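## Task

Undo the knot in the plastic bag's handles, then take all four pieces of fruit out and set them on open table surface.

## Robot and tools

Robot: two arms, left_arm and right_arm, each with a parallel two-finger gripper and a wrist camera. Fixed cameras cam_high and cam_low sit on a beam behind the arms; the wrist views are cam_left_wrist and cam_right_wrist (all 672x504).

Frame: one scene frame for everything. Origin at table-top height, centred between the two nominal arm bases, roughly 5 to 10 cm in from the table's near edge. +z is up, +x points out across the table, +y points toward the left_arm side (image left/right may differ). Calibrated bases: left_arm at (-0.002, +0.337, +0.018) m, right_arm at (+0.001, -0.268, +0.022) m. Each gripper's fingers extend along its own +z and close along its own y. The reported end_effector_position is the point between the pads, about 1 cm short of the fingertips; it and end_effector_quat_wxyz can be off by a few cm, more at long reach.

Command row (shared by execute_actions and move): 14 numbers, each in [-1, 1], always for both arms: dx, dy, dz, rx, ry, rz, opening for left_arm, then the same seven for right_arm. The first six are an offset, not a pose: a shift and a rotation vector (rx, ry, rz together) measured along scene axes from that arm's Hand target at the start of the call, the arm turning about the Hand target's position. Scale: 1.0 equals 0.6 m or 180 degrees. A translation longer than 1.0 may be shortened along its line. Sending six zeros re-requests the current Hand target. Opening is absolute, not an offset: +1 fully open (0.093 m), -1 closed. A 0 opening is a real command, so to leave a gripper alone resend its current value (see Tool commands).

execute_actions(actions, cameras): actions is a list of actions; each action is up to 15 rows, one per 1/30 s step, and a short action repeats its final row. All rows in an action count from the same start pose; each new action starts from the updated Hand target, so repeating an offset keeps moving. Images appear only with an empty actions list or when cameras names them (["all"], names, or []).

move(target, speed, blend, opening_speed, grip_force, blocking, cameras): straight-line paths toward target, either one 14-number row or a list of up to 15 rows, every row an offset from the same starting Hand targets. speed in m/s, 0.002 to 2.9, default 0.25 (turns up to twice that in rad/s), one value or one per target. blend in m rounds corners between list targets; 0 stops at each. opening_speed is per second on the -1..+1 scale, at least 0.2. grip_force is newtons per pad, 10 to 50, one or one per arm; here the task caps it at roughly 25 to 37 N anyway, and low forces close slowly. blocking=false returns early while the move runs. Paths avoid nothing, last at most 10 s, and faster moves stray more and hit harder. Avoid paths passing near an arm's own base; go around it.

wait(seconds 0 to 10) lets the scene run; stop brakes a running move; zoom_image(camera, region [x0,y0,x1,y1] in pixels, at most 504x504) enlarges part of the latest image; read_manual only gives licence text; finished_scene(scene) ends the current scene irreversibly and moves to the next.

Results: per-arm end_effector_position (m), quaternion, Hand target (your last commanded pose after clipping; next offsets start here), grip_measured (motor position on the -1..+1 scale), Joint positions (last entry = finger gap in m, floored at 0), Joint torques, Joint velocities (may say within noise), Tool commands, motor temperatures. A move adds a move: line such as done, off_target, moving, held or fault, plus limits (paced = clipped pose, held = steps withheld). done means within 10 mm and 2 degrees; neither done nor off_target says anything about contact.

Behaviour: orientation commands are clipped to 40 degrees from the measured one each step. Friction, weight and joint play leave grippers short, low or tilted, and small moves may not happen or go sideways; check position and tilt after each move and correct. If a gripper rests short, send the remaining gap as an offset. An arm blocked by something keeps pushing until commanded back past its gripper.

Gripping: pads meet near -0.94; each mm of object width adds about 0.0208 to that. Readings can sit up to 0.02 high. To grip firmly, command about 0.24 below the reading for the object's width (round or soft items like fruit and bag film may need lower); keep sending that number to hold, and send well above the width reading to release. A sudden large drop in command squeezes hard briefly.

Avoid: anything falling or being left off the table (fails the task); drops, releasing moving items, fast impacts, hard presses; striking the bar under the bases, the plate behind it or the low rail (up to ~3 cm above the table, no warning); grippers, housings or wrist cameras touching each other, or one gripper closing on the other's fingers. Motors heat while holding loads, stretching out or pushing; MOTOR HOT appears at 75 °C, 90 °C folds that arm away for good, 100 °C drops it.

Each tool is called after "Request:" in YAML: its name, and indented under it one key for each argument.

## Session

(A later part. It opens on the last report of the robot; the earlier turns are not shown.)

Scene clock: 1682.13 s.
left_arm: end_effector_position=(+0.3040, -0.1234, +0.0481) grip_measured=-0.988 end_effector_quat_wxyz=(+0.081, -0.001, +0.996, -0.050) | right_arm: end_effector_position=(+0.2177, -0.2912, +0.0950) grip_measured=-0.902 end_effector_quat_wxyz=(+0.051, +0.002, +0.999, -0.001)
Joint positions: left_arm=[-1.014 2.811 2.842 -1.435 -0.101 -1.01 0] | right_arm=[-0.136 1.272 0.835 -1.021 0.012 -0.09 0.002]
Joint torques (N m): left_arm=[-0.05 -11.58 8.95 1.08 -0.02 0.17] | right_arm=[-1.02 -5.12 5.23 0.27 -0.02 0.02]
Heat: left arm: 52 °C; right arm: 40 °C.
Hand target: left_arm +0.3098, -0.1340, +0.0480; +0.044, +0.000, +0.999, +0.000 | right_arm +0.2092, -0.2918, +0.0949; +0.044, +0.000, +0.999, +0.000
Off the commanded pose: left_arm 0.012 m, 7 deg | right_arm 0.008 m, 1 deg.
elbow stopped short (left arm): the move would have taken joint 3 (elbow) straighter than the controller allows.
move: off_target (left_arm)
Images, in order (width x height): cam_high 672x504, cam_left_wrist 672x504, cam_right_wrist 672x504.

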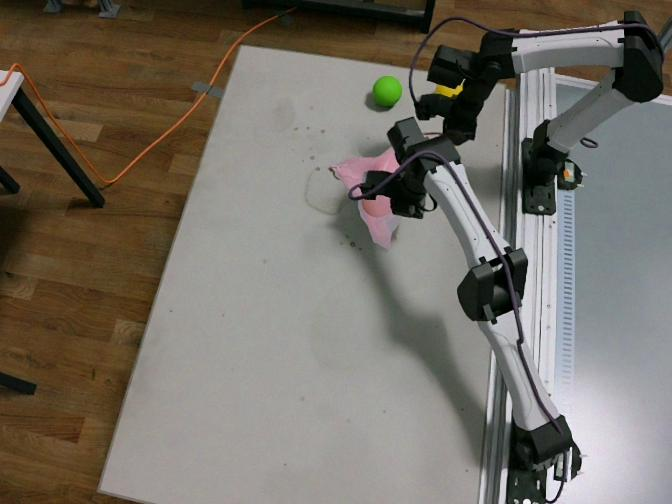

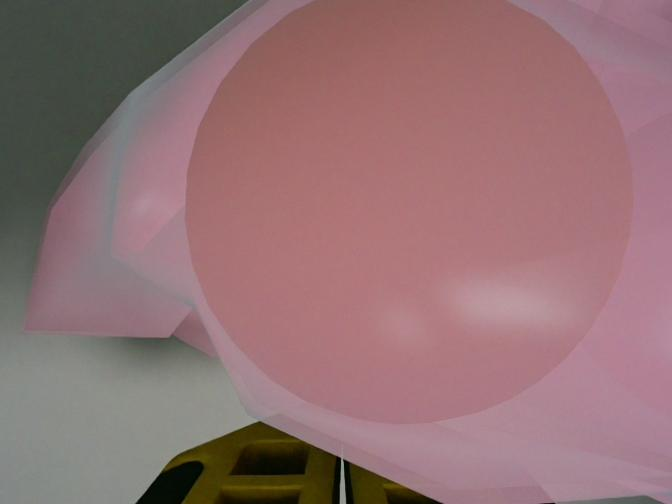

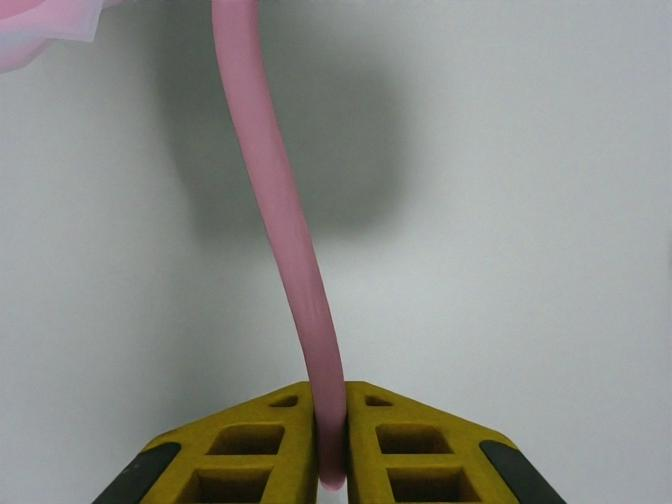

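Request:
move:
  target:
    - [-0.041,0.03,0.06,0,0,0,-1, 0,0,0,0,0,0,-1]
    - [0.034,0.257,0.287,-0.109,-0.142,-0.4066,-1, 0,0,0,0,0,0,-1]
  speed: [0.12,0.3]
  blend: [0.02,0]
  cameras: ["cam_left_wrist","cam_high"]

Scene clock: 1714.53 s.
left_arm: end_effector_position=(+0.3307, +0.0221, +0.2097) grip_measured=-0.988 end_effector_quat_wxyz=(+0.222, +0.576, +0.767, -0.174) | right_arm: end_effector_position=(+0.2175, -0.2912, +0.0949) grip_measured=-0.902 end_effector_quat_wxyz=(+0.051, +0.002, +0.999, -0.001)
Joint positions: left_arm=[-0.646 1.874 1.772 -0.998 0.324 0.566 0] | right_arm=[-0.136 1.272 0.835 -1.022 0.012 -0.09 0.002]
Joint torques (N m): left_arm=[0.05 -10.06 7.23 1.51 0.54 0.19] | right_arm=[-1.06 -5.22 5.24 0.28 -0.01 0.01]
Motor temperatures (°C): left_arm=[22 56 52 34 22 24 22] | right_arm=[24 38 37 25 24 26 25]
Heat: left arm: 56 °C; right arm: 38 °C.
Hand target: left_arm +0.3302, +0.0202, +0.2203; +0.239, +0.581, +0.756, -0.183 | right_arm +0.2092, -0.2918, +0.0949; +0.044, +0.000, +0.999, +0.000
Off the commanded pose: left_arm 0.011 m, 3 deg | right_arm 0.008 m, 1 deg.
elbow stopped short (left arm): the move would have taken joint 3 (elbow) straighter than the controller allows.
move: off_target (left_arm)
Images, in order (width x height): cam_high 672x504, cam_left_wrist 672x504.

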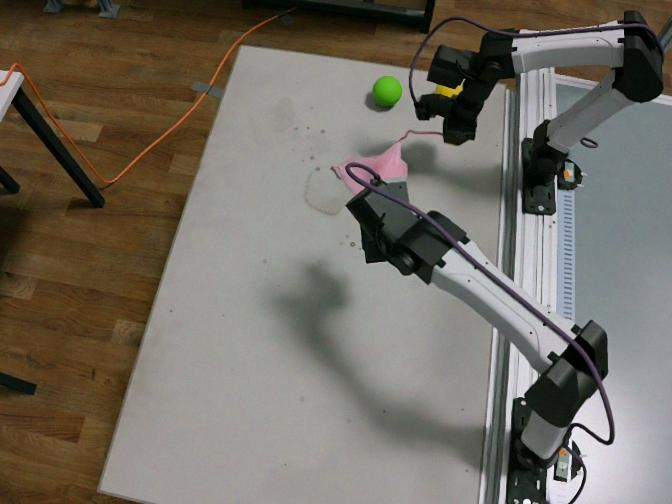

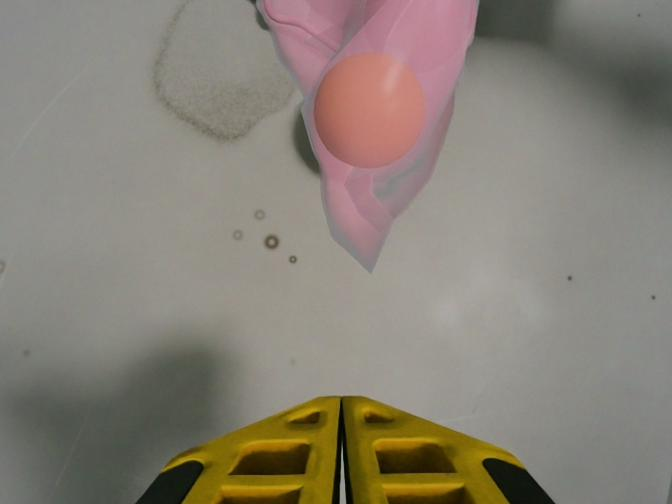

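Request:
zoom_image:
  camera: "cam_left_wrist"
  region: [240, 0, 500, 290]

Scaled by 1.738 from the camera's 672x504 image, which has a finer 960x720 frame.

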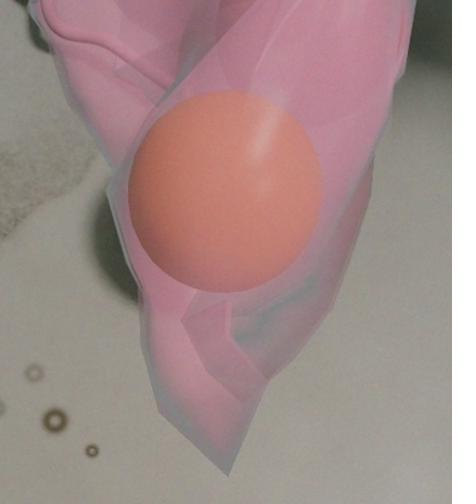

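Request:
move:
  target:
    - [0,0,0,0,0,0,-1, -0.015,0.136,0.025,0,0,0,-1]
    - [0,0,0,0,0,0,-1, -0.057,0.303,0.025,0,0,0,-1]
  speed: 0.1
  blend: [0.03,0]
  cameras: ["cam_left_wrist","cam_high"]

Scene clock: 1728.93 s.
left_arm: end_effector_position=(+0.3306, +0.0220, +0.2097) grip_measured=-0.988 end_effector_quat_wxyz=(+0.222, +0.576, +0.767, -0.175) | right_arm: end_effector_position=(+0.1712, -0.1145, +0.1054) grip_measured=-0.902 end_effector_quat_wxyz=(+0.039, -0.002, +0.999, +0.000)
Joint positions: left_arm=[-0.646 1.874 1.772 -0.998 0.325 0.567 0] | right_arm=[0.754 1.382 0.946 -1.088 0.075 0.791 0.002]
Joint torques (N m): left_arm=[0.02 -10.03 7.28 1.53 0.54 0.18] | right_arm=[0.31 -3.41 8.85 0.28 0.2 0.23]
Heat: left arm: 54 °C; right arm: 37 °C.
Hand target: left_arm +0.3302, +0.0201, +0.2203; +0.239, +0.581, +0.756, -0.183 | right_arm +0.1751, -0.1099, +0.1100; +0.044, +0.000, +0.999, +0.000
Off the commanded pose: left_arm 0.011 m, 3 deg | right_arm 0.007 m, 1 deg.
move: off_target (left_arm)
Images, in order (width x height): cam_high 672x504, cam_left_wrist 672x504.

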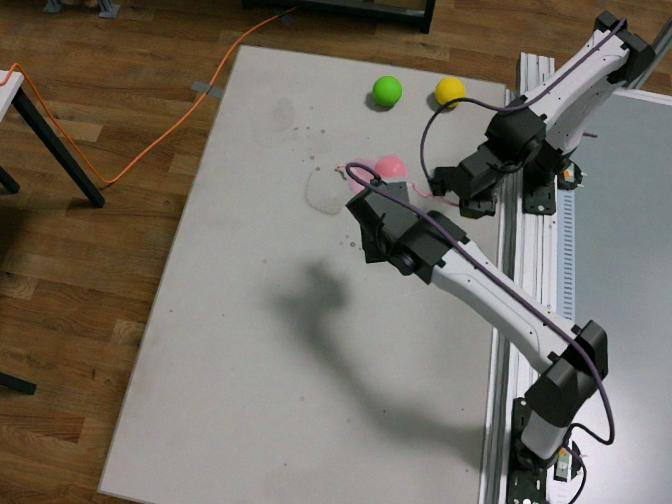

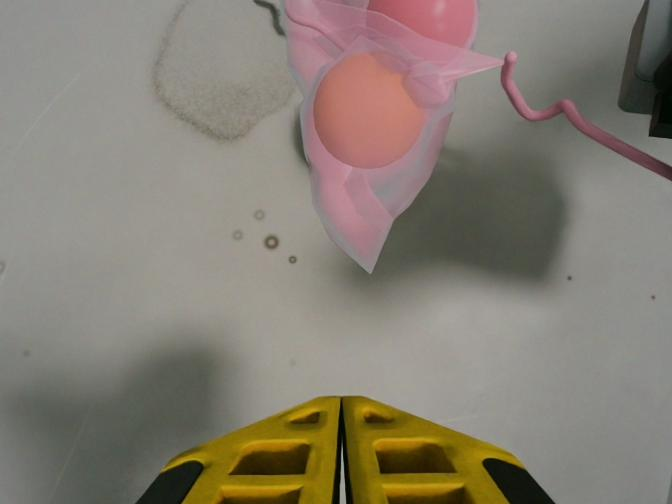

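Request:
zoom_image:
  camera: "cam_left_wrist"
  region: [260, 0, 560, 290]

Scaled by 1.680 from the camera's 672x504 image, which has a finer 960x720 frame.

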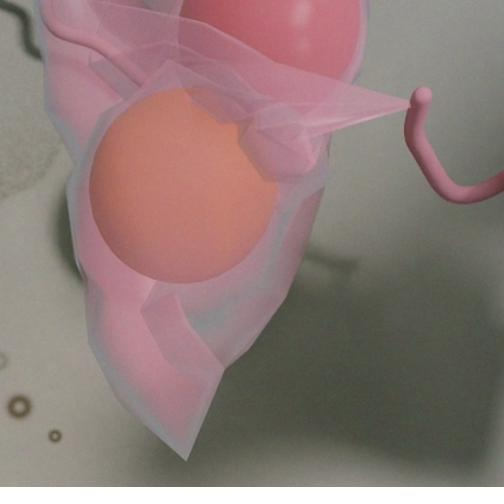

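Request:
move:
  target: [0,0,0,0,0,0,-1, -0.042,0.117,0.0,0,0,0,-1]
  speed: 0.08
  cameras: ["cam_left_wrist"]

Scene clock: 1744.80 s.
left_arm: end_effector_position=(+0.3306, +0.0220, +0.2097) grip_measured=-0.988 end_effector_quat_wxyz=(+0.222, +0.576, +0.767, -0.175) | right_arm: end_effector_position=(+0.1476, -0.0456, +0.1066) grip_measured=-0.902 end_effector_quat_wxyz=(+0.040, -0.002, +0.999, -0.001)
Joint positions: left_arm=[-0.646 1.874 1.772 -0.998 0.325 0.567 0] | right_arm=[1.006 1.549 1.092 -1.089 0.087 1.044 0.002]
Joint torques (N m): left_arm=[0.05 -9.96 7.31 1.54 0.57 0.18] | right_arm=[0.32 -4.67 8.61 0.18 0.18 0.23]
Heat: left arm: 53 °C; right arm: 39 °C.
Hand target: left_arm +0.3302, +0.0201, +0.2203; +0.239, +0.581, +0.756, -0.183 | right_arm +0.1499, -0.0398, +0.1100; +0.044, +0.000, +0.999, +0.000
Off the commanded pose: left_arm 0.011 m, 3 deg | right_arm 0.007 m, 0 deg.
move: off_target (left_arm)
Images, in order (width x height): cam_left_wrist 672x504.

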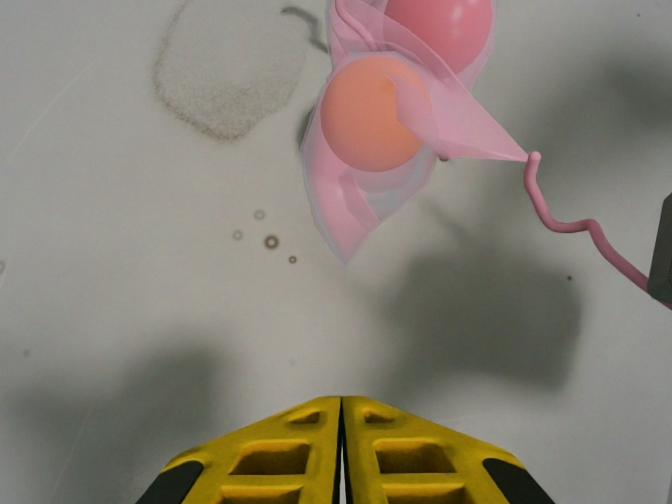

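Request:
zoom_image:
  camera: "cam_left_wrist"
  region: [280, 0, 560, 280]

Scaled by 1.800 from the camera's 672x504 image, which has a finer 960x720 frame.

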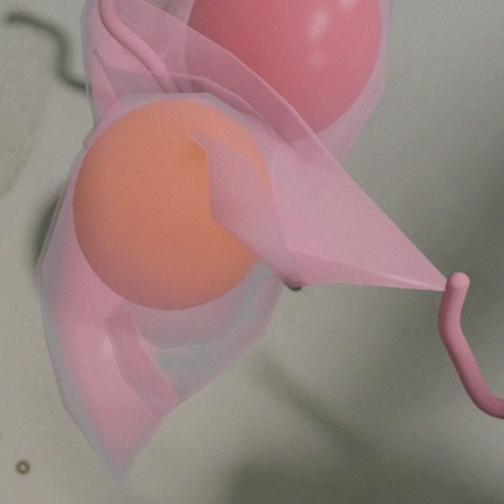

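Request:
zoom_image:
  camera: "cam_left_wrist"
  region: [305, 35, 455, 185]

Scaled by 3.360 from the camera's 672x504 image, which has a finer 960x720 frame.

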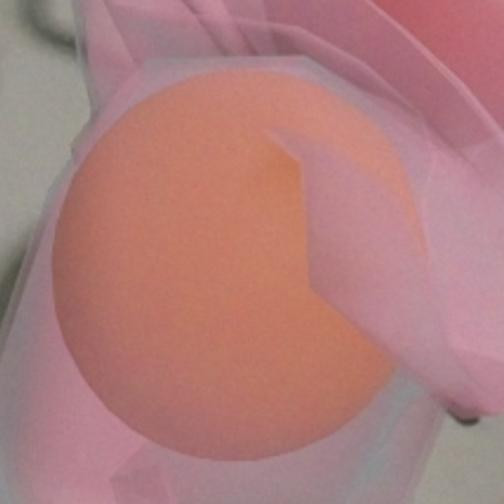

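Request:
move:
  target: [0,0,0,0,0,0,-1, -0.058,0.04,0.0,0,0,0,-1]
  speed: 0.08
  cameras: ["cam_left_wrist"]

Scene clock: 1756.30 s.
left_arm: end_effector_position=(+0.3306, +0.0220, +0.2097) grip_measured=-0.988 end_effector_quat_wxyz=(+0.222, +0.576, +0.767, -0.175) | right_arm: end_effector_position=(+0.1143, -0.0206, +0.1070) grip_measured=-0.902 end_effector_quat_wxyz=(+0.042, -0.002, +0.999, +0.002)
Joint positions: left_arm=[-0.646 1.874 1.772 -0.998 0.325 0.567 0] | right_arm=[1.161 1.579 1.12 -1.095 0.092 1.198 0.002]
Joint torques (N m): left_arm=[0.02 -9.99 7.28 1.54 0.54 0.17] | right_arm=[0.4 -4.74 8.65 0.12 0.13 0.2]
Heat: left arm: 53 °C; right arm: 40 °C.
Hand target: left_arm +0.3302, +0.0201, +0.2203; +0.239, +0.581, +0.756, -0.183 | right_arm +0.1152, -0.0158, +0.1100; +0.044, +0.000, +0.999, +0.000
Off the commanded pose: left_arm 0.011 m, 3 deg | right_arm 0.006 m, 0 deg.
move: off_target (left_arm)
Images, in order (width x height): cam_left_wrist 672x504.

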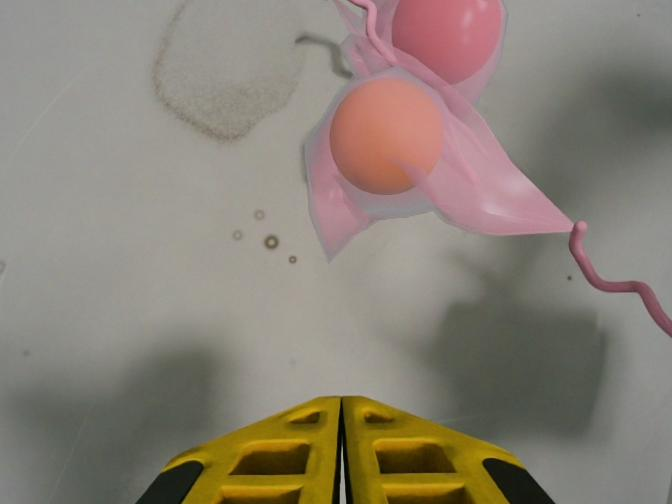

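Request:
zoom_image:
  camera: "cam_left_wrist"
  region: [295, 40, 595, 280]

Scaled by 1.680 from the camera's 672x504 image, which has a finer 960x720 frame.

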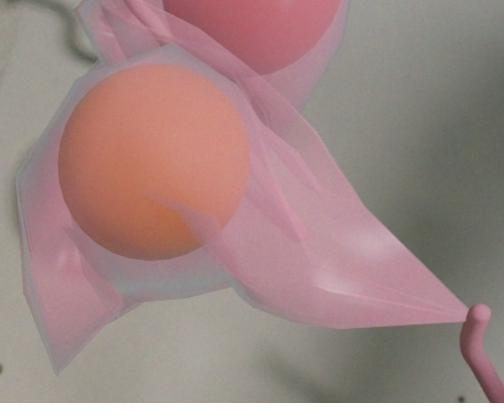

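Request:
zoom_image:
  camera: "cam_left_wrist"
  region: [315, 65, 455, 205]

Scaled by 3.600 from the camera's 672x504 image, which has a finer 960x720 frame.

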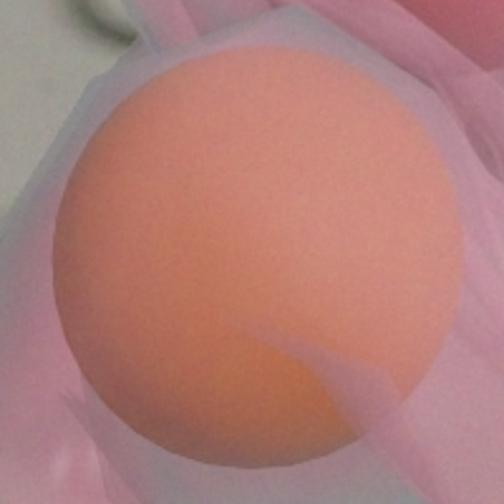

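Request:
move:
  target:
    - [-0.109,-0.225,-0.134,0,0,0,-1, 0,0,-0.1,0,0,0,-1]
    - [-0.109,-0.237,-0.25,0,0,0,-1, 0,0,-0.1,0,0,0,-1]
  speed: [0.2,0.1]
  cameras: ["cam_left_wrist","cam_high"]

Scene clock: 1782.13 s.
left_arm: end_effector_position=(+0.2631, -0.1166, +0.0754) grip_measured=-0.988 end_effector_quat_wxyz=(+0.228, +0.585, +0.756, -0.185) | right_arm: end_effector_position=(+0.1152, -0.0163, +0.0562) grip_measured=-0.902 end_effector_quat_wxyz=(+0.043, -0.002, +0.999, +0.003)
Joint positions: left_arm=[-0.984 2.121 1.557 -0.444 0.181 0.282 0] | right_arm=[1.161 1.653 0.985 -0.882 0.092 1.199 0.002]
Joint torques (N m): left_arm=[-0.8 -9.16 6.69 1.98 -0.03 -0.1] | right_arm=[-0.16 -5.33 4.92 0.44 0.2 0.2]
Heat: left arm: 52 °C; right arm: 40 °C.
Hand target: left_arm +0.2649, -0.1219, +0.0702; +0.239, +0.581, +0.756, -0.183 | right_arm +0.1152, -0.0158, +0.0500; +0.044, +0.000, +0.999, +0.000
Off the commanded pose: left_arm 0.008 m, 1 deg | right_arm 0.006 m, 0 deg.
move: done
Images, in order (width x height): cam_high 672x504, cam_left_wrist 672x504.

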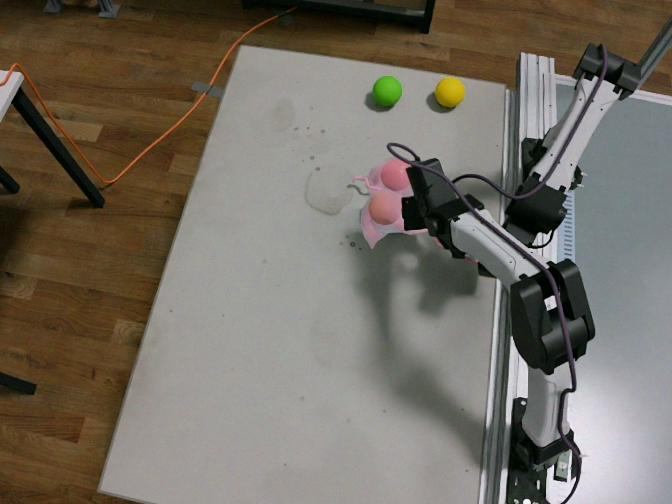

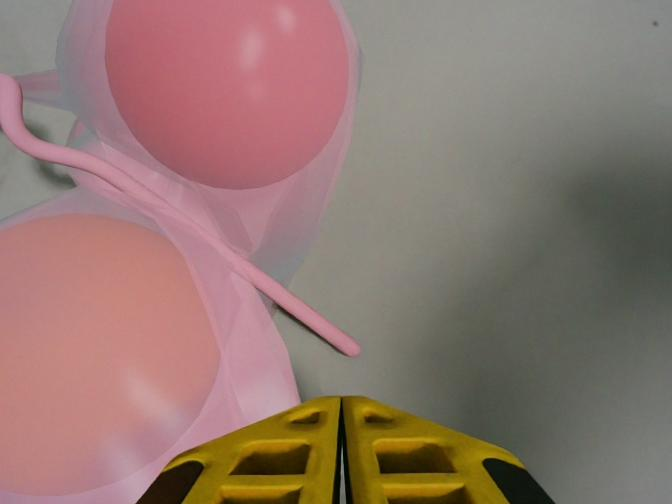

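Request:
move:
  target:
    - [0.0,0.0125,-0.055,0,0,0,-1, 0,0,0,0,0,0,-1]
    - [0.09,0.0125,-0.055,0,0,0,-1, 0,0,0,0,0,0,-1]
  speed: [0.08,0.05]
  cameras: ["cam_left_wrist","cam_high"]

Scene clock: 1794.63 s.
left_arm: end_effector_position=(+0.3183, -0.1153, +0.0407) grip_measured=-0.988 end_effector_quat_wxyz=(+0.252, +0.575, +0.757, -0.183) | right_arm: end_effector_position=(+0.1173, -0.0140, +0.0561) grip_measured=-0.902 end_effector_quat_wxyz=(+0.049, -0.002, +0.999, +0.007)
Joint positions: left_arm=[-0.89 2.258 1.616 -0.335 0.211 0.346 0] | right_arm=[1.162 1.654 0.985 -0.87 0.101 1.199 0.002]
Joint torques (N m): left_arm=[0.13 -9.51 10.06 1.22 0.33 0.19] | right_arm=[-0.25 -5.35 5.03 0.33 0.08 0.2]
Motor temperatures (°C): left_arm=[22 51 49 37 22 24 22] | right_arm=[24 36 39 24 24 26 25]
Heat: left arm: 51 °C; right arm: 39 °C.
Hand target: left_arm +0.3188, -0.1146, +0.0373; +0.239, +0.581, +0.756, -0.183 | right_arm +0.1151, -0.0157, +0.0500; +0.044, +0.000, +0.999, +0.000
Off the commanded pose: left_arm 0.004 m, 2 deg | right_arm 0.007 m, 1 deg.
move: done
Images, in order (width x height): cam_high 672x504, cam_left_wrist 672x504.

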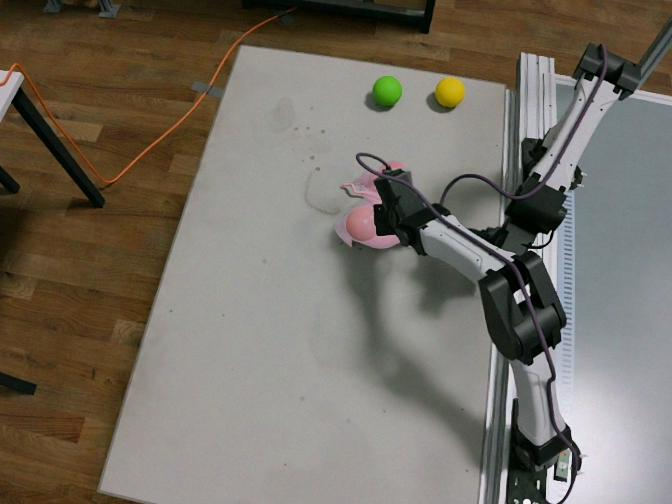

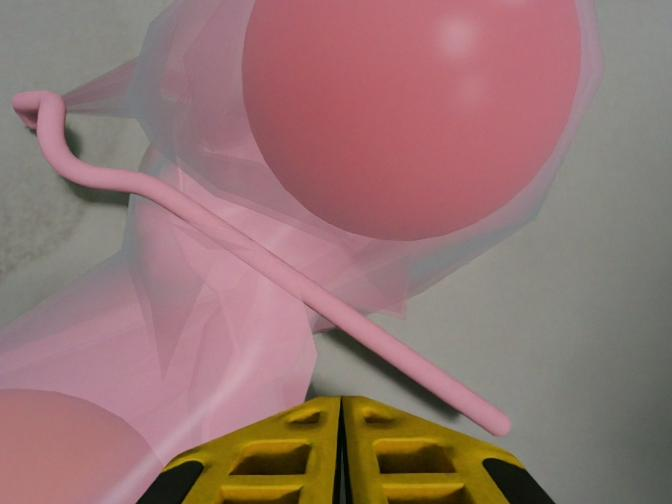

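Request:
zoom_image:
  camera: "cam_high"
  region: [310, 140, 440, 270]

Scaled by 3.877 from the camera's 672x504 image, which has a finer 960x720 frame.

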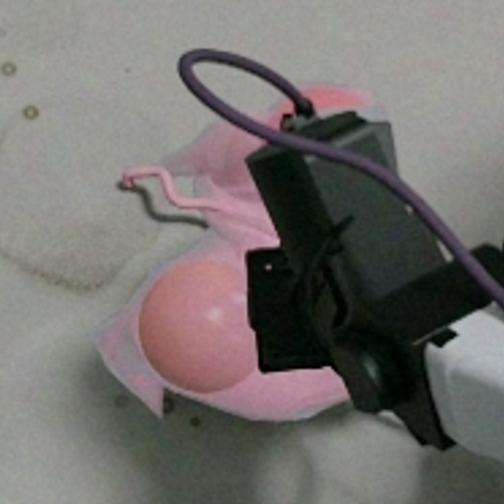

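Request:
move:
  target:
    - [-0.04,0.03,0.1,0,0,0,-1, 0,0,0,0,0,0,-1]
    - [0.07,0.22,0.30,0,0,0,-1, 0,0,0,0,0,0,-1]
  speed: [0.12,0.25]
  blend: [0.03,0]
  cameras: ["cam_left_wrist","cam_high"]

Scene clock: 1807.93 s.
left_arm: end_effector_position=(+0.3676, +0.0187, +0.2088) grip_measured=-0.988 end_effector_quat_wxyz=(+0.245, +0.573, +0.762, -0.174) | right_arm: end_effector_position=(+0.1173, -0.0140, +0.0561) grip_measured=-0.902 end_effector_quat_wxyz=(+0.049, -0.002, +0.999, +0.007)
Joint positions: left_arm=[-0.599 1.969 1.881 -0.978 0.345 0.603 0] | right_arm=[1.162 1.654 0.985 -0.87 0.101 1.199 0.002]
Joint torques (N m): left_arm=[-0.43 -9.31 10.26 0.95 0.57 0.12] | right_arm=[0.01 -5.42 4.96 0.34 0.11 0.21]
Heat: left arm: 54 °C; right arm: 38 °C.
Hand target: left_arm +0.3609, +0.0175, +0.2173; +0.239, +0.581, +0.756, -0.183 | right_arm +0.1151, -0.0157, +0.0500; +0.044, +0.000, +0.999, +0.000
Off the commanded pose: left_arm 0.011 m, 2 deg | right_arm 0.007 m, 1 deg.
move: off_target (left_arm)
Images, in order (width x height): cam_high 672x504, cam_left_wrist 672x504.

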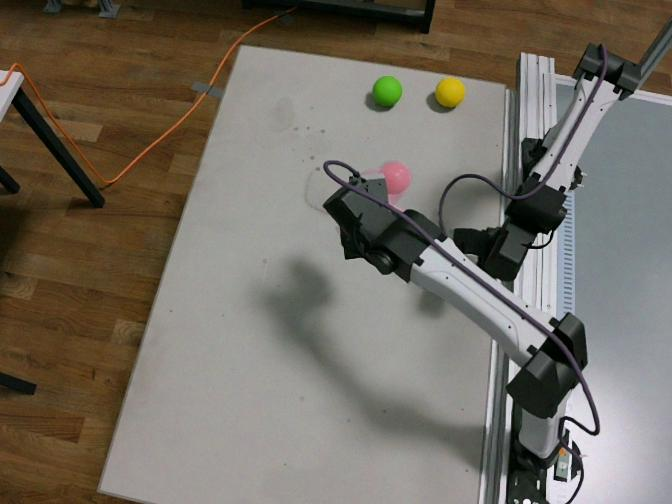

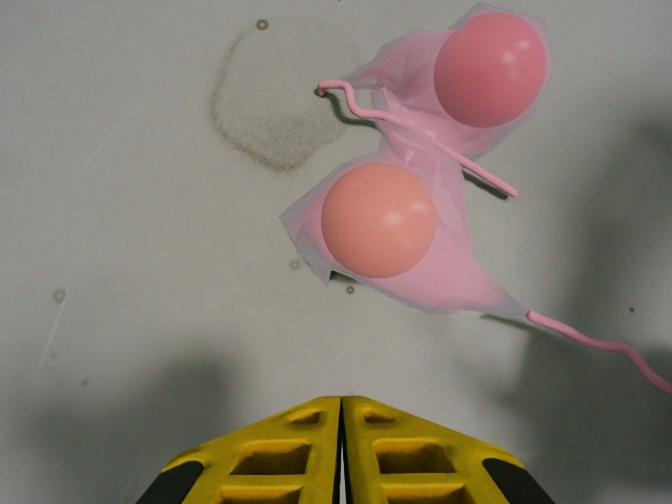

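Request:
zoom_image:
  camera: "cam_left_wrist"
  region: [265, 0, 565, 330]

Scaled by 1.527 from the camera's 672x504 image, which has a finer 960x720 frame.

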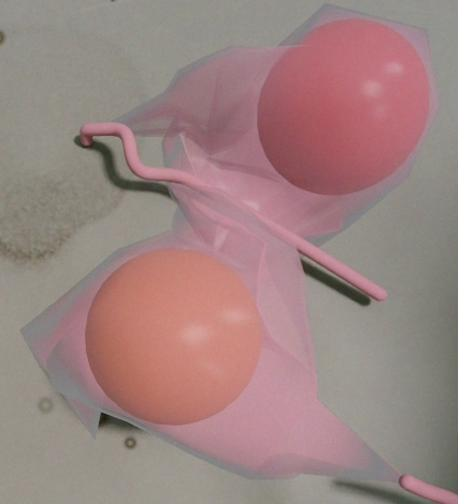

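Request:
move:
  target: [0.022,-0.05,-0.212,0.0567,-0.0032,-0.2046,-0.2, 0,0,0,0,0,0,-1]
  speed: 0.25
  cameras: ["cam_left_wrist"]

Scene clock: 1832.53 s.
left_arm: end_effector_position=(+0.3801, -0.0102, +0.0923) grip_measured=-0.202 end_effector_quat_wxyz=(+0.132, +0.804, +0.553, -0.172) | right_arm: end_effector_position=(+0.1173, -0.0140, +0.0561) grip_measured=-0.902 end_effector_quat_wxyz=(+0.049, -0.002, +0.999, +0.007)
Joint positions: left_arm=[-0.611 2.486 2.355 -1.299 0.401 1.297 0.036] | right_arm=[1.162 1.654 0.985 -0.87 0.101 1.199 0.002]
Joint torques (N m): left_arm=[-0.85 -10.35 9.16 0.33 0.49 0.16] | right_arm=[-0.02 -5.38 4.93 0.35 0.1 0.19]
Heat: left arm: 53 °C; right arm: 38 °C.
Hand target: left_arm +0.3740, -0.0125, +0.0900; +0.121, +0.809, +0.546, -0.179 | right_arm +0.1151, -0.0157, +0.0500; +0.044, +0.000, +0.999, +0.000
Off the commanded pose: left_arm 0.007 m, 2 deg | right_arm 0.007 m, 1 deg.
move: done
Images, in order (width x height): cam_left_wrist 672x504.

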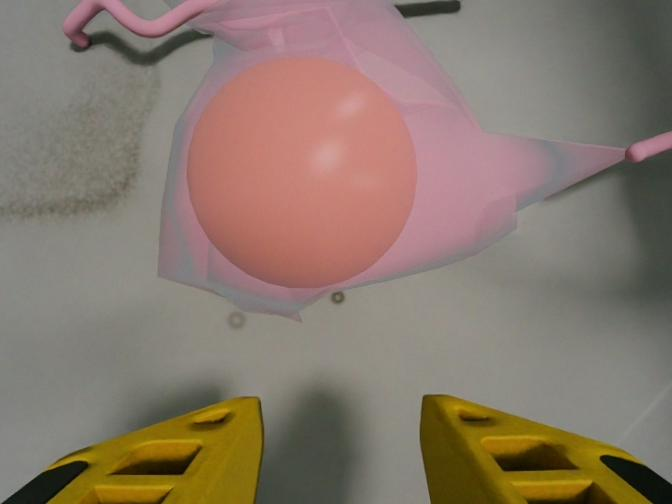

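Request:
move:
  target: [0.0967,-0.05,-0.05,-0.0817,0.0196,0.0938,-0.45, 0,0,0,0,0,0,-1]
  speed: 0.2
  cameras: ["cam_left_wrist"]

Scene clock: 1860.80 s.
left_arm: end_effector_position=(+0.4302, -0.0387, +0.0611) grip_measured=-0.448 end_effector_quat_wxyz=(+0.221, +0.698, +0.636, -0.243) | right_arm: end_effector_position=(+0.1173, -0.0140, +0.0561) grip_measured=-0.902 end_effector_quat_wxyz=(+0.049, -0.002, +0.999, +0.007)
Joint positions: left_arm=[-0.555 2.565 2.283 -0.949 0.573 1.008 0.024] | right_arm=[1.162 1.654 0.985 -0.87 0.101 1.199 0.002]
Joint torques (N m): left_arm=[-0.09 -12.3 6.17 1.36 0.81 -0.13] | right_arm=[-0.1 -5.34 5.03 0.34 0.13 0.21]
Motor temperatures (°C): left_arm=[22 53 51 32 22 24 22] | right_arm=[24 36 37 24 24 26 25]
Heat: left arm: 53 °C; right arm: 37 °C.
Hand target: left_arm +0.4321, -0.0424, +0.0601; +0.232, +0.692, +0.635, -0.253 | right_arm +0.1151, -0.0157, +0.0500; +0.044, +0.000, +0.999, +0.000
Off the commanded pose: left_arm 0.004 m, 2 deg | right_arm 0.007 m, 1 deg.
move: done
Images, in order (width x height): cam_left_wrist 672x504.

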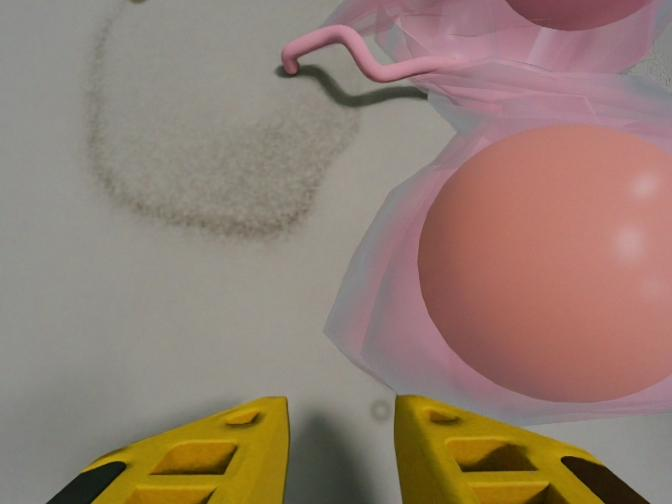

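Request:
move:
  target:
    - [-0.0093,-0.036,-0.06,0,0,0,-0.45, 0,0,0,0,0,0,-1]
    - [-0.0093,-0.036,-0.102,0,0,0,-0.45, 0,0,0,0,0,0,-1]
    - [-0.0093,-0.036,-0.102,0,0,0,-1, 0,0,0,0,0,0,-1]
  speed: [0.1,0.04,0.05]
  opening_speed: 0.8
  cameras: ["cam_left_wrist"]

Scene clock: 1874.53 s.
left_arm: end_effector_position=(+0.4308, -0.0625, +0.0206) grip_measured=-0.988 end_effector_quat_wxyz=(+0.243, +0.694, +0.629, -0.250) | right_arm: end_effector_position=(+0.1173, -0.0140, +0.0561) grip_measured=-0.902 end_effector_quat_wxyz=(+0.049, -0.002, +0.999, +0.007)
Joint positions: left_arm=[-0.585 2.617 2.194 -0.74 0.587 0.961 0] | right_arm=[1.162 1.654 0.985 -0.87 0.101 1.199 0.002]
Joint torques (N m): left_arm=[-0.77 -10.36 5.71 1.46 0.48 -0.1] | right_arm=[-0.05 -5.31 5 0.33 0.09 0.22]
Motor temperatures (°C): left_arm=[22 56 49 33 22 24 22] | right_arm=[24 36 37 24 24 26 25]
Heat: left arm: 56 °C; right arm: 37 °C.
Hand target: left_arm +0.4265, -0.0641, -0.0010; +0.232, +0.692, +0.635, -0.253 | right_arm +0.1151, -0.0157, +0.0500; +0.044, +0.000, +0.999, +0.000
Off the commanded pose: left_arm 0.022 m, 2 deg | right_arm 0.007 m, 1 deg.
move: off_target (left_arm); target 3's new opening was sent with left_arm's hand 0.022 m and 1 deg from that target
Images, in order (width x height): cam_left_wrist 672x504.

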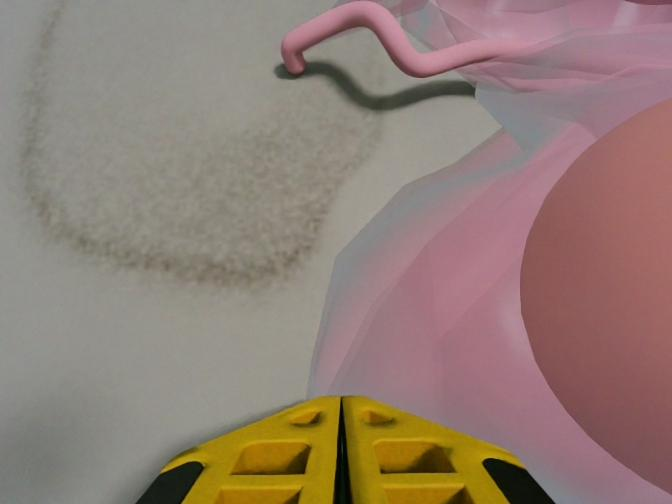

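Request:
move:
  target: [0.0,0.03,0.11,0,0,0,-1, 0,0,0,0,0,0,-1]
  speed: 0.06
  cameras: ["cam_left_wrist"]

Scene clock: 1878.23 s.
left_arm: end_effector_position=(+0.4245, -0.0474, +0.0394) grip_measured=-0.988 end_effector_quat_wxyz=(+0.220, +0.689, +0.642, -0.255) | right_arm: end_effector_position=(+0.1173, -0.0140, +0.0561) grip_measured=-0.902 end_effector_quat_wxyz=(+0.049, -0.002, +0.999, +0.007)
Joint positions: left_arm=[-0.569 2.574 2.207 -0.852 0.588 0.965 0] | right_arm=[1.162 1.654 0.985 -0.87 0.101 1.199 0.002]
Joint torques (N m): left_arm=[0.09 -15.16 9.59 0.69 0.59 0.19] | right_arm=[-0.1 -5.34 5.03 0.35 0.12 0.19]
Motor temperatures (°C): left_arm=[22 58 49 33 22 24 22] | right_arm=[24 36 37 24 24 26 25]
Heat: left arm: 58 °C; right arm: 37 °C.
Hand target: left_arm +0.4265, -0.0460, +0.0647; +0.231, +0.692, +0.635, -0.253 | right_arm +0.1151, -0.0157, +0.0500; +0.044, +0.000, +0.999, +0.000
Off the commanded pose: left_arm 0.026 m, 2 deg | right_arm 0.007 m, 1 deg.
move: off_target (left_arm)
Images, in order (width x height): cam_left_wrist 672x504.

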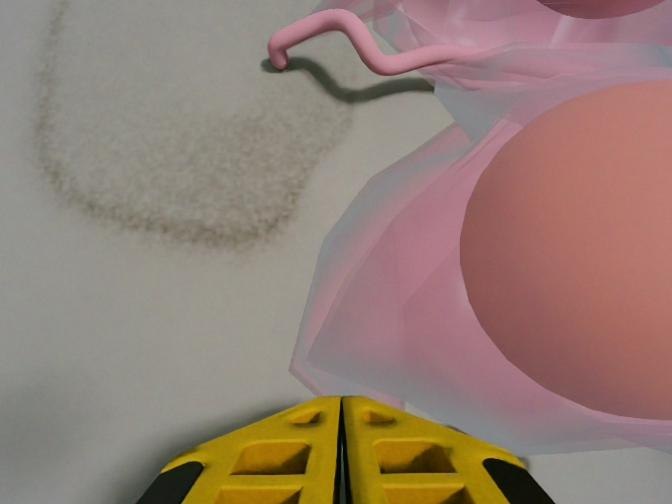

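Request:
move:
  target: [0.0,0.02,0.12,0,0,0,-1, 0,0,0,0,0,0,-1]
  speed: 0.06
  cameras: ["cam_left_wrist"]

Scene clock: 1882.47 s.
left_arm: end_effector_position=(+0.4288, -0.0371, +0.1204) grip_measured=-0.988 end_effector_quat_wxyz=(+0.227, +0.690, +0.641, -0.250) | right_arm: end_effector_position=(+0.1173, -0.0140, +0.0561) grip_measured=-0.902 end_effector_quat_wxyz=(+0.049, -0.002, +0.999, +0.007)
Joint positions: left_arm=[-0.552 2.552 2.486 -1.148 0.588 0.985 0] | right_arm=[1.162 1.654 0.985 -0.87 0.101 1.199 0.002]
Joint torques (N m): left_arm=[0.14 -13.64 9.77 0.71 0.64 0.18] | right_arm=[-0.08 -5.24 5.07 0.33 0.05 0.17]
Motor temperatures (°C): left_arm=[22 59 50 33 22 24 22] | right_arm=[24 36 37 24 24 26 25]
Heat: left arm: 59 °C; right arm: 37 °C.
Hand target: left_arm +0.4264, -0.0341, +0.1369; +0.232, +0.693, +0.635, -0.253 | right_arm +0.1151, -0.0157, +0.0500; +0.044, +0.000, +0.999, +0.000
Off the commanded pose: left_arm 0.017 m, 1 deg | right_arm 0.007 m, 1 deg.
move: off_target (left_arm)
Images, in order (width x height): cam_left_wrist 672x504.

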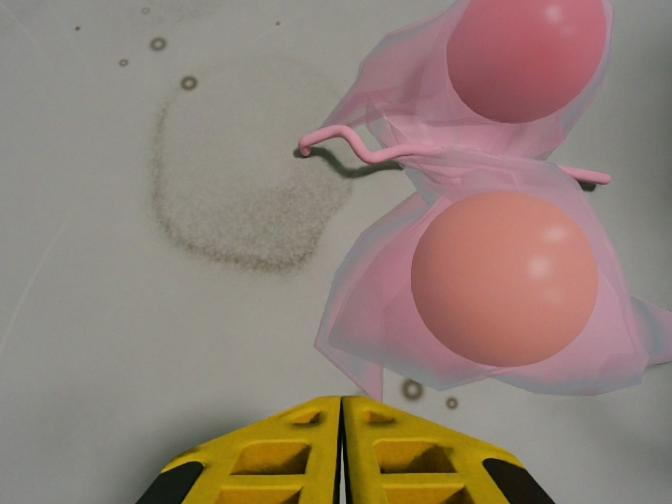

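Request:
move:
  target:
    - [-0.0223,0.0102,-0.175,0,0,0,-0.42, 0,0,0,0,0,0,-1]
    - [-0.0223,0.0102,-0.25,0,0,0,-0.42, 0,0,0,0,0,0,-1]
  speed: [0.12,0.04]
  cameras: ["cam_left_wrist"]

Scene clock: 1905.00 s.
left_arm: end_effector_position=(+0.4051, -0.0204, +0.0153) grip_measured=-0.422 end_effector_quat_wxyz=(+0.213, +0.681, +0.642, -0.281) | right_arm: end_effector_position=(+0.1173, -0.0140, +0.0561) grip_measured=-0.902 end_effector_quat_wxyz=(+0.049, -0.002, +0.999, +0.007)
Joint positions: left_arm=[-0.53 2.487 1.934 -0.712 0.649 0.997 0.025] | right_arm=[1.162 1.654 0.985 -0.87 0.101 1.199 0.002]
Joint torques (N m): left_arm=[-1.33 -8.9 4.41 2.11 -0.03 0.16] | right_arm=[-0.13 -5.33 5 0.33 0.1 0.18]
Motor temperatures (°C): left_arm=[22 62 50 32 22 24 22] | right_arm=[24 36 37 24 24 26 25]
Heat: left arm: 62 °C; right arm: 37 °C.
Hand target: left_arm +0.4130, -0.0280, -0.0131; +0.232, +0.693, +0.635, -0.253 | right_arm +0.1151, -0.0157, +0.0500; +0.044, +0.000, +0.999, +0.000
Off the commanded pose: left_arm 0.030 m, 4 deg | right_arm 0.007 m, 1 deg.
move: off_target (left_arm)
Images, in order (width x height): cam_left_wrist 672x504.

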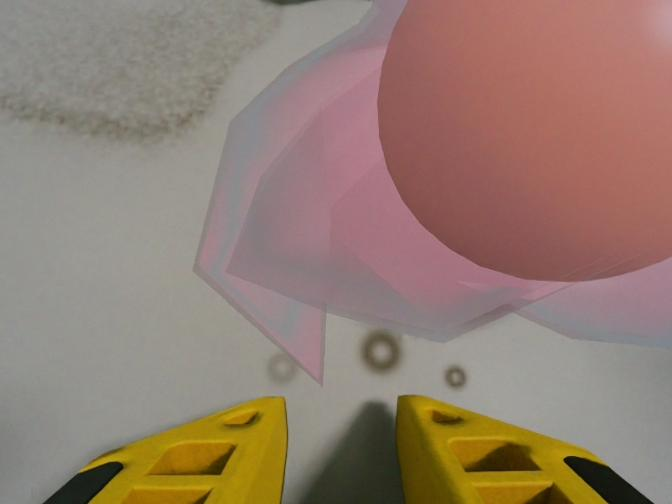

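Request:
move:
  target:
    - [0.008,-0.03,0.0,0,0,0,-0.42, 0,0,0,0,0,0,-1]
    - [0.008,-0.03,0.0,0,0,0,-1, 0,0,0,0,0,0,-1]
  speed: [0.05,0.05]
  opening_speed: 0.8
  cameras: ["cam_left_wrist"]

Scene clock: 1911.70 s.
left_arm: end_effector_position=(+0.4160, -0.0228, +0.0156) grip_measured=-0.988 end_effector_quat_wxyz=(+0.221, +0.678, +0.648, -0.267) | right_arm: end_effector_position=(+0.1173, -0.0140, +0.0561) grip_measured=-0.902 end_effector_quat_wxyz=(+0.049, -0.002, +0.999, +0.007)
Joint positions: left_arm=[-0.53 2.505 1.972 -0.705 0.622 0.979 0] | right_arm=[1.162 1.654 0.985 -0.87 0.101 1.199 0.002]
Joint torques (N m): left_arm=[-3.23 -7.21 7.66 1.99 0.19 -0.03] | right_arm=[0.09 -5.23 5.04 0.33 0.09 0.16]
Motor temperatures (°C): left_arm=[22 60 49 34 22 24 22] | right_arm=[24 36 37 24 24 26 25]
Heat: left arm: 60 °C; right arm: 37 °C.
Hand target: left_arm +0.4179, -0.0460, -0.0131; +0.232, +0.692, +0.635, -0.253 | right_arm +0.1151, -0.0157, +0.0500; +0.044, +0.000, +0.999, +0.000
Off the commanded pose: left_arm 0.037 m, 3 deg | right_arm 0.007 m, 1 deg.
move: off_target (left_arm); target 2's new opening was sent with left_arm's hand 0.040 m and 5 deg from that target
Images, in order (width x height): cam_left_wrist 672x504.

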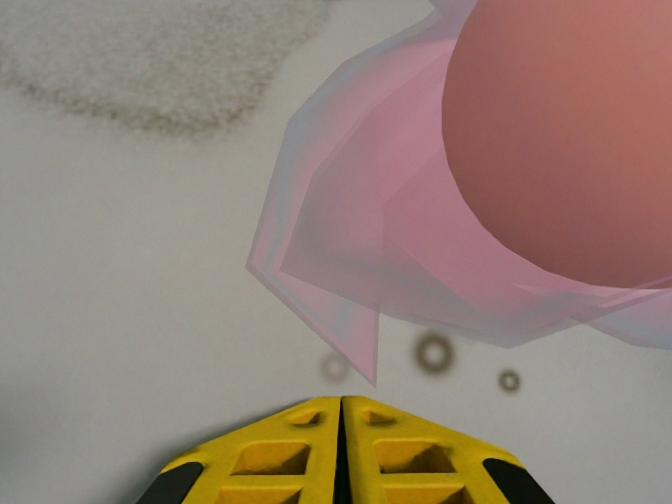

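Request:
move:
  target:
    - [-0.009,0.03,0.06,0,0,0,-0.42, 0,0,0,0,0,0,-1]
    - [-0.009,0.01,0.05,0,0,0,-0.42, 0,0,0,0,0,0,-1]
    - [-0.009,0.01,0.0,0,0,0,-0.42, 0,0,0,0,0,0,-1]
  speed: [0.06,0.05,0.04]
  cameras: ["cam_left_wrist"]

Scene clock: 1920.60 s.
left_arm: end_effector_position=(+0.4144, -0.0285, +0.0158) grip_measured=-0.422 end_effector_quat_wxyz=(+0.228, +0.686, +0.639, -0.264) | right_arm: end_effector_position=(+0.1173, -0.0140, +0.0561) grip_measured=-0.902 end_effector_quat_wxyz=(+0.049, -0.002, +0.999, +0.007)
Joint positions: left_arm=[-0.541 2.502 1.963 -0.681 0.619 0.989 0.025] | right_arm=[1.162 1.654 0.985 -0.87 0.101 1.199 0.002]
Joint torques (N m): left_arm=[-2.03 -8.77 4.42 1.96 0.22 -0.07] | right_arm=[-0.06 -5.29 5.01 0.34 0.12 0.26]
Motor temperatures (°C): left_arm=[23 59 50 34 22 24 22] | right_arm=[24 36 37 24 24 26 25]
Heat: left arm: 59 °C; right arm: 37 °C.
Hand target: left_arm +0.4123, -0.0400, -0.0132; +0.231, +0.693, +0.635, -0.253 | right_arm +0.1151, -0.0157, +0.0500; +0.044, +0.000, +0.999, +0.000
Off the commanded pose: left_arm 0.031 m, 2 deg | right_arm 0.007 m, 1 deg.
move: off_target (left_arm)
Images, in order (width x height): cam_left_wrist 672x504.

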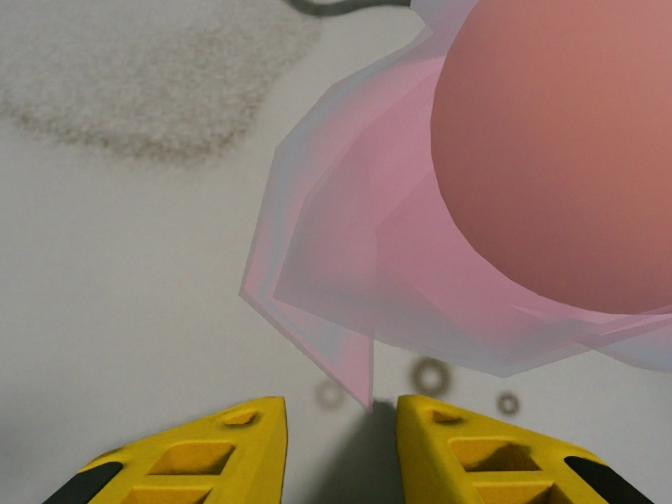

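Request:
move:
  target:
    - [0.0,0.0,0.05,0,0,0,-0.42, 0,0,0,0,0,0,-1]
    - [-0.003,-0.03,0.05,0,0,0,-0.42, 0,0,0,0,0,0,-1]
    - [-0.003,-0.03,0.003,0,0,0,-0.42, 0,0,0,0,0,0,-1]
    - [-0.003,-0.03,0.003,0,0,0,-1, 0,0,0,0,0,0,-1]
  speed: [0.06,0.05,0.04,0.04]
  opening_speed: 0.8
  cameras: ["cam_left_wrist"]

Scene clock: 1926.90 s.
left_arm: end_effector_position=(+0.4162, -0.0595, +0.0173) grip_measured=-0.986 end_effector_quat_wxyz=(+0.254, +0.694, +0.623, -0.256) | right_arm: end_effector_position=(+0.1173, -0.0140, +0.0561) grip_measured=-0.902 end_effector_quat_wxyz=(+0.049, -0.002, +0.999, +0.007)
Joint positions: left_arm=[-0.591 2.535 2.009 -0.61 0.602 0.953 0] | right_arm=[1.162 1.654 0.985 -0.87 0.101 1.199 0.002]
Joint torques (N m): left_arm=[-0.77 -9.11 6.06 1.34 0.24 -0.09] | right_arm=[-0.18 -5.42 5.18 0.37 0.11 0.19]
Motor temperatures (°C): left_arm=[23 58 49 34 22 24 22] | right_arm=[24 36 37 24 24 26 25]
Heat: left arm: 58 °C; right arm: 37 °C.
Hand target: left_arm +0.4105, -0.0580, -0.0113; +0.231, +0.692, +0.635, -0.253 | right_arm +0.1151, -0.0157, +0.0500; +0.044, +0.000, +0.999, +0.000
Off the commanded pose: left_arm 0.029 m, 3 deg | right_arm 0.007 m, 1 deg.
move: off_target (left_arm); target 4's new opening was sent with left_arm's hand 0.029 m and 1 deg from that target
Images, in order (width x height): cam_left_wrist 672x504.

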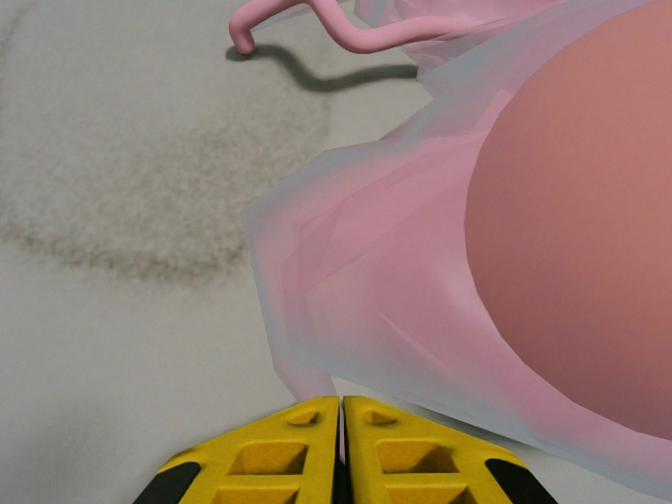

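Request:
move:
  target: [0.0,0.03,0.15,0,0,0,-1, 0,0,0,0,0,0,-1]
  speed: 0.06
  cameras: ["cam_left_wrist"]

Scene clock: 1931.13 s.
left_arm: end_effector_position=(+0.4072, -0.0431, +0.0567) grip_measured=-0.988 end_effector_quat_wxyz=(+0.222, +0.688, +0.639, -0.262) | right_arm: end_effector_position=(+0.1173, -0.0140, +0.0561) grip_measured=-0.902 end_effector_quat_wxyz=(+0.049, -0.002, +0.999, +0.007)
Joint positions: left_arm=[-0.577 2.469 2.072 -0.815 0.602 0.958 0] | right_arm=[1.162 1.654 0.985 -0.87 0.101 1.199 0.002]
Joint torques (N m): left_arm=[0.08 -14.52 9.62 0.62 0.39 0.18] | right_arm=[-0.05 -5.24 5.04 0.35 0.11 0.17]
Motor temperatures (°C): left_arm=[23 58 49 34 22 24 22] | right_arm=[24 36 37 24 24 26 25]
Heat: left arm: 58 °C; right arm: 37 °C.
Hand target: left_arm +0.4106, -0.0399, +0.0787; +0.231, +0.692, +0.635, -0.253 | right_arm +0.1151, -0.0157, +0.0500; +0.044, +0.000, +0.999, +0.000
Off the commanded pose: left_arm 0.022 m, 2 deg | right_arm 0.007 m, 1 deg.
move: off_target (left_arm)
Images, in order (width x height): cam_left_wrist 672x504.

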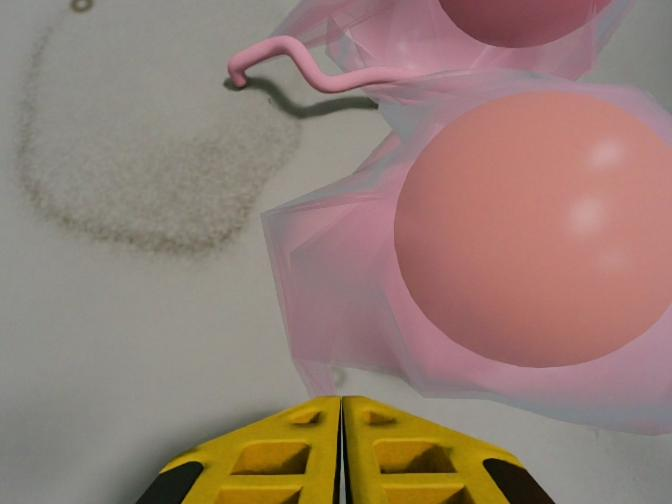

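Request:
move:
  target: [-0.02,-0.03,0.13,0,0,0,-1, 0,0,0,0,0,0,-1]
  speed: 0.06
  cameras: ["cam_left_wrist","cam_high"]

Scene clock: 1941.90 s.
left_arm: end_effector_position=(+0.4018, -0.0588, +0.1500) grip_measured=-0.988 end_effector_quat_wxyz=(+0.239, +0.693, +0.629, -0.259) | right_arm: end_effector_position=(+0.1173, -0.0140, +0.0561) grip_measured=-0.902 end_effector_quat_wxyz=(+0.049, -0.002, +0.999, +0.007)
Joint positions: left_arm=[-0.61 2.454 2.401 -1.105 0.593 0.931 0] | right_arm=[1.162 1.654 0.985 -0.87 0.101 1.199 0.002]
Joint torques (N m): left_arm=[-0.79 -12.12 9.92 0.82 0.25 -0.08] | right_arm=[-0.13 -5.34 5.03 0.32 0.11 0.18]
Motor temperatures (°C): left_arm=[23 61 50 33 22 24 22] | right_arm=[24 36 37 24 24 26 25]
Heat: left arm: 61 °C; right arm: 37 °C.
Hand target: left_arm +0.3986, -0.0579, +0.1567; +0.231, +0.692, +0.635, -0.253 | right_arm +0.1151, -0.0157, +0.0500; +0.044, +0.000, +0.999, +0.000
Off the commanded pose: left_arm 0.007 m, 1 deg | right_arm 0.007 m, 1 deg.
move: done
Images, in order (width x height): cam_high 672x504, cam_left_wrist 672x504.

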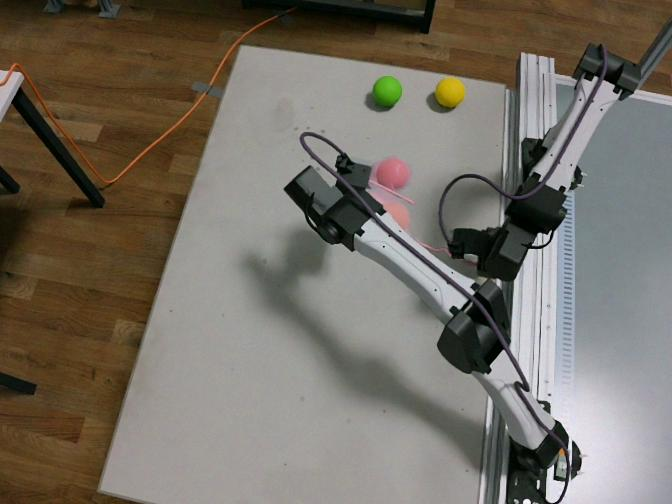

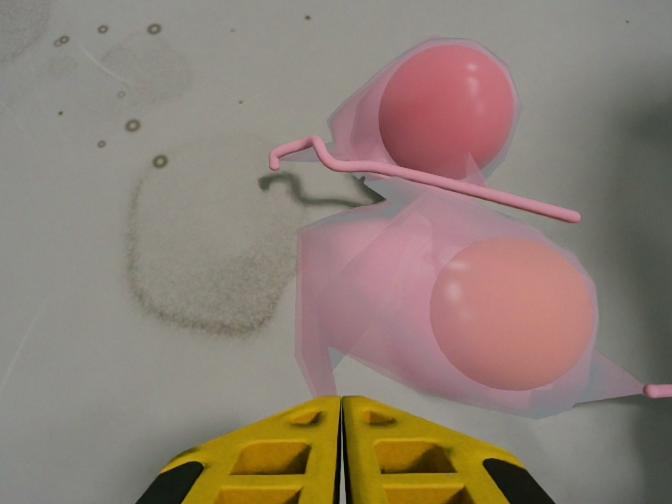

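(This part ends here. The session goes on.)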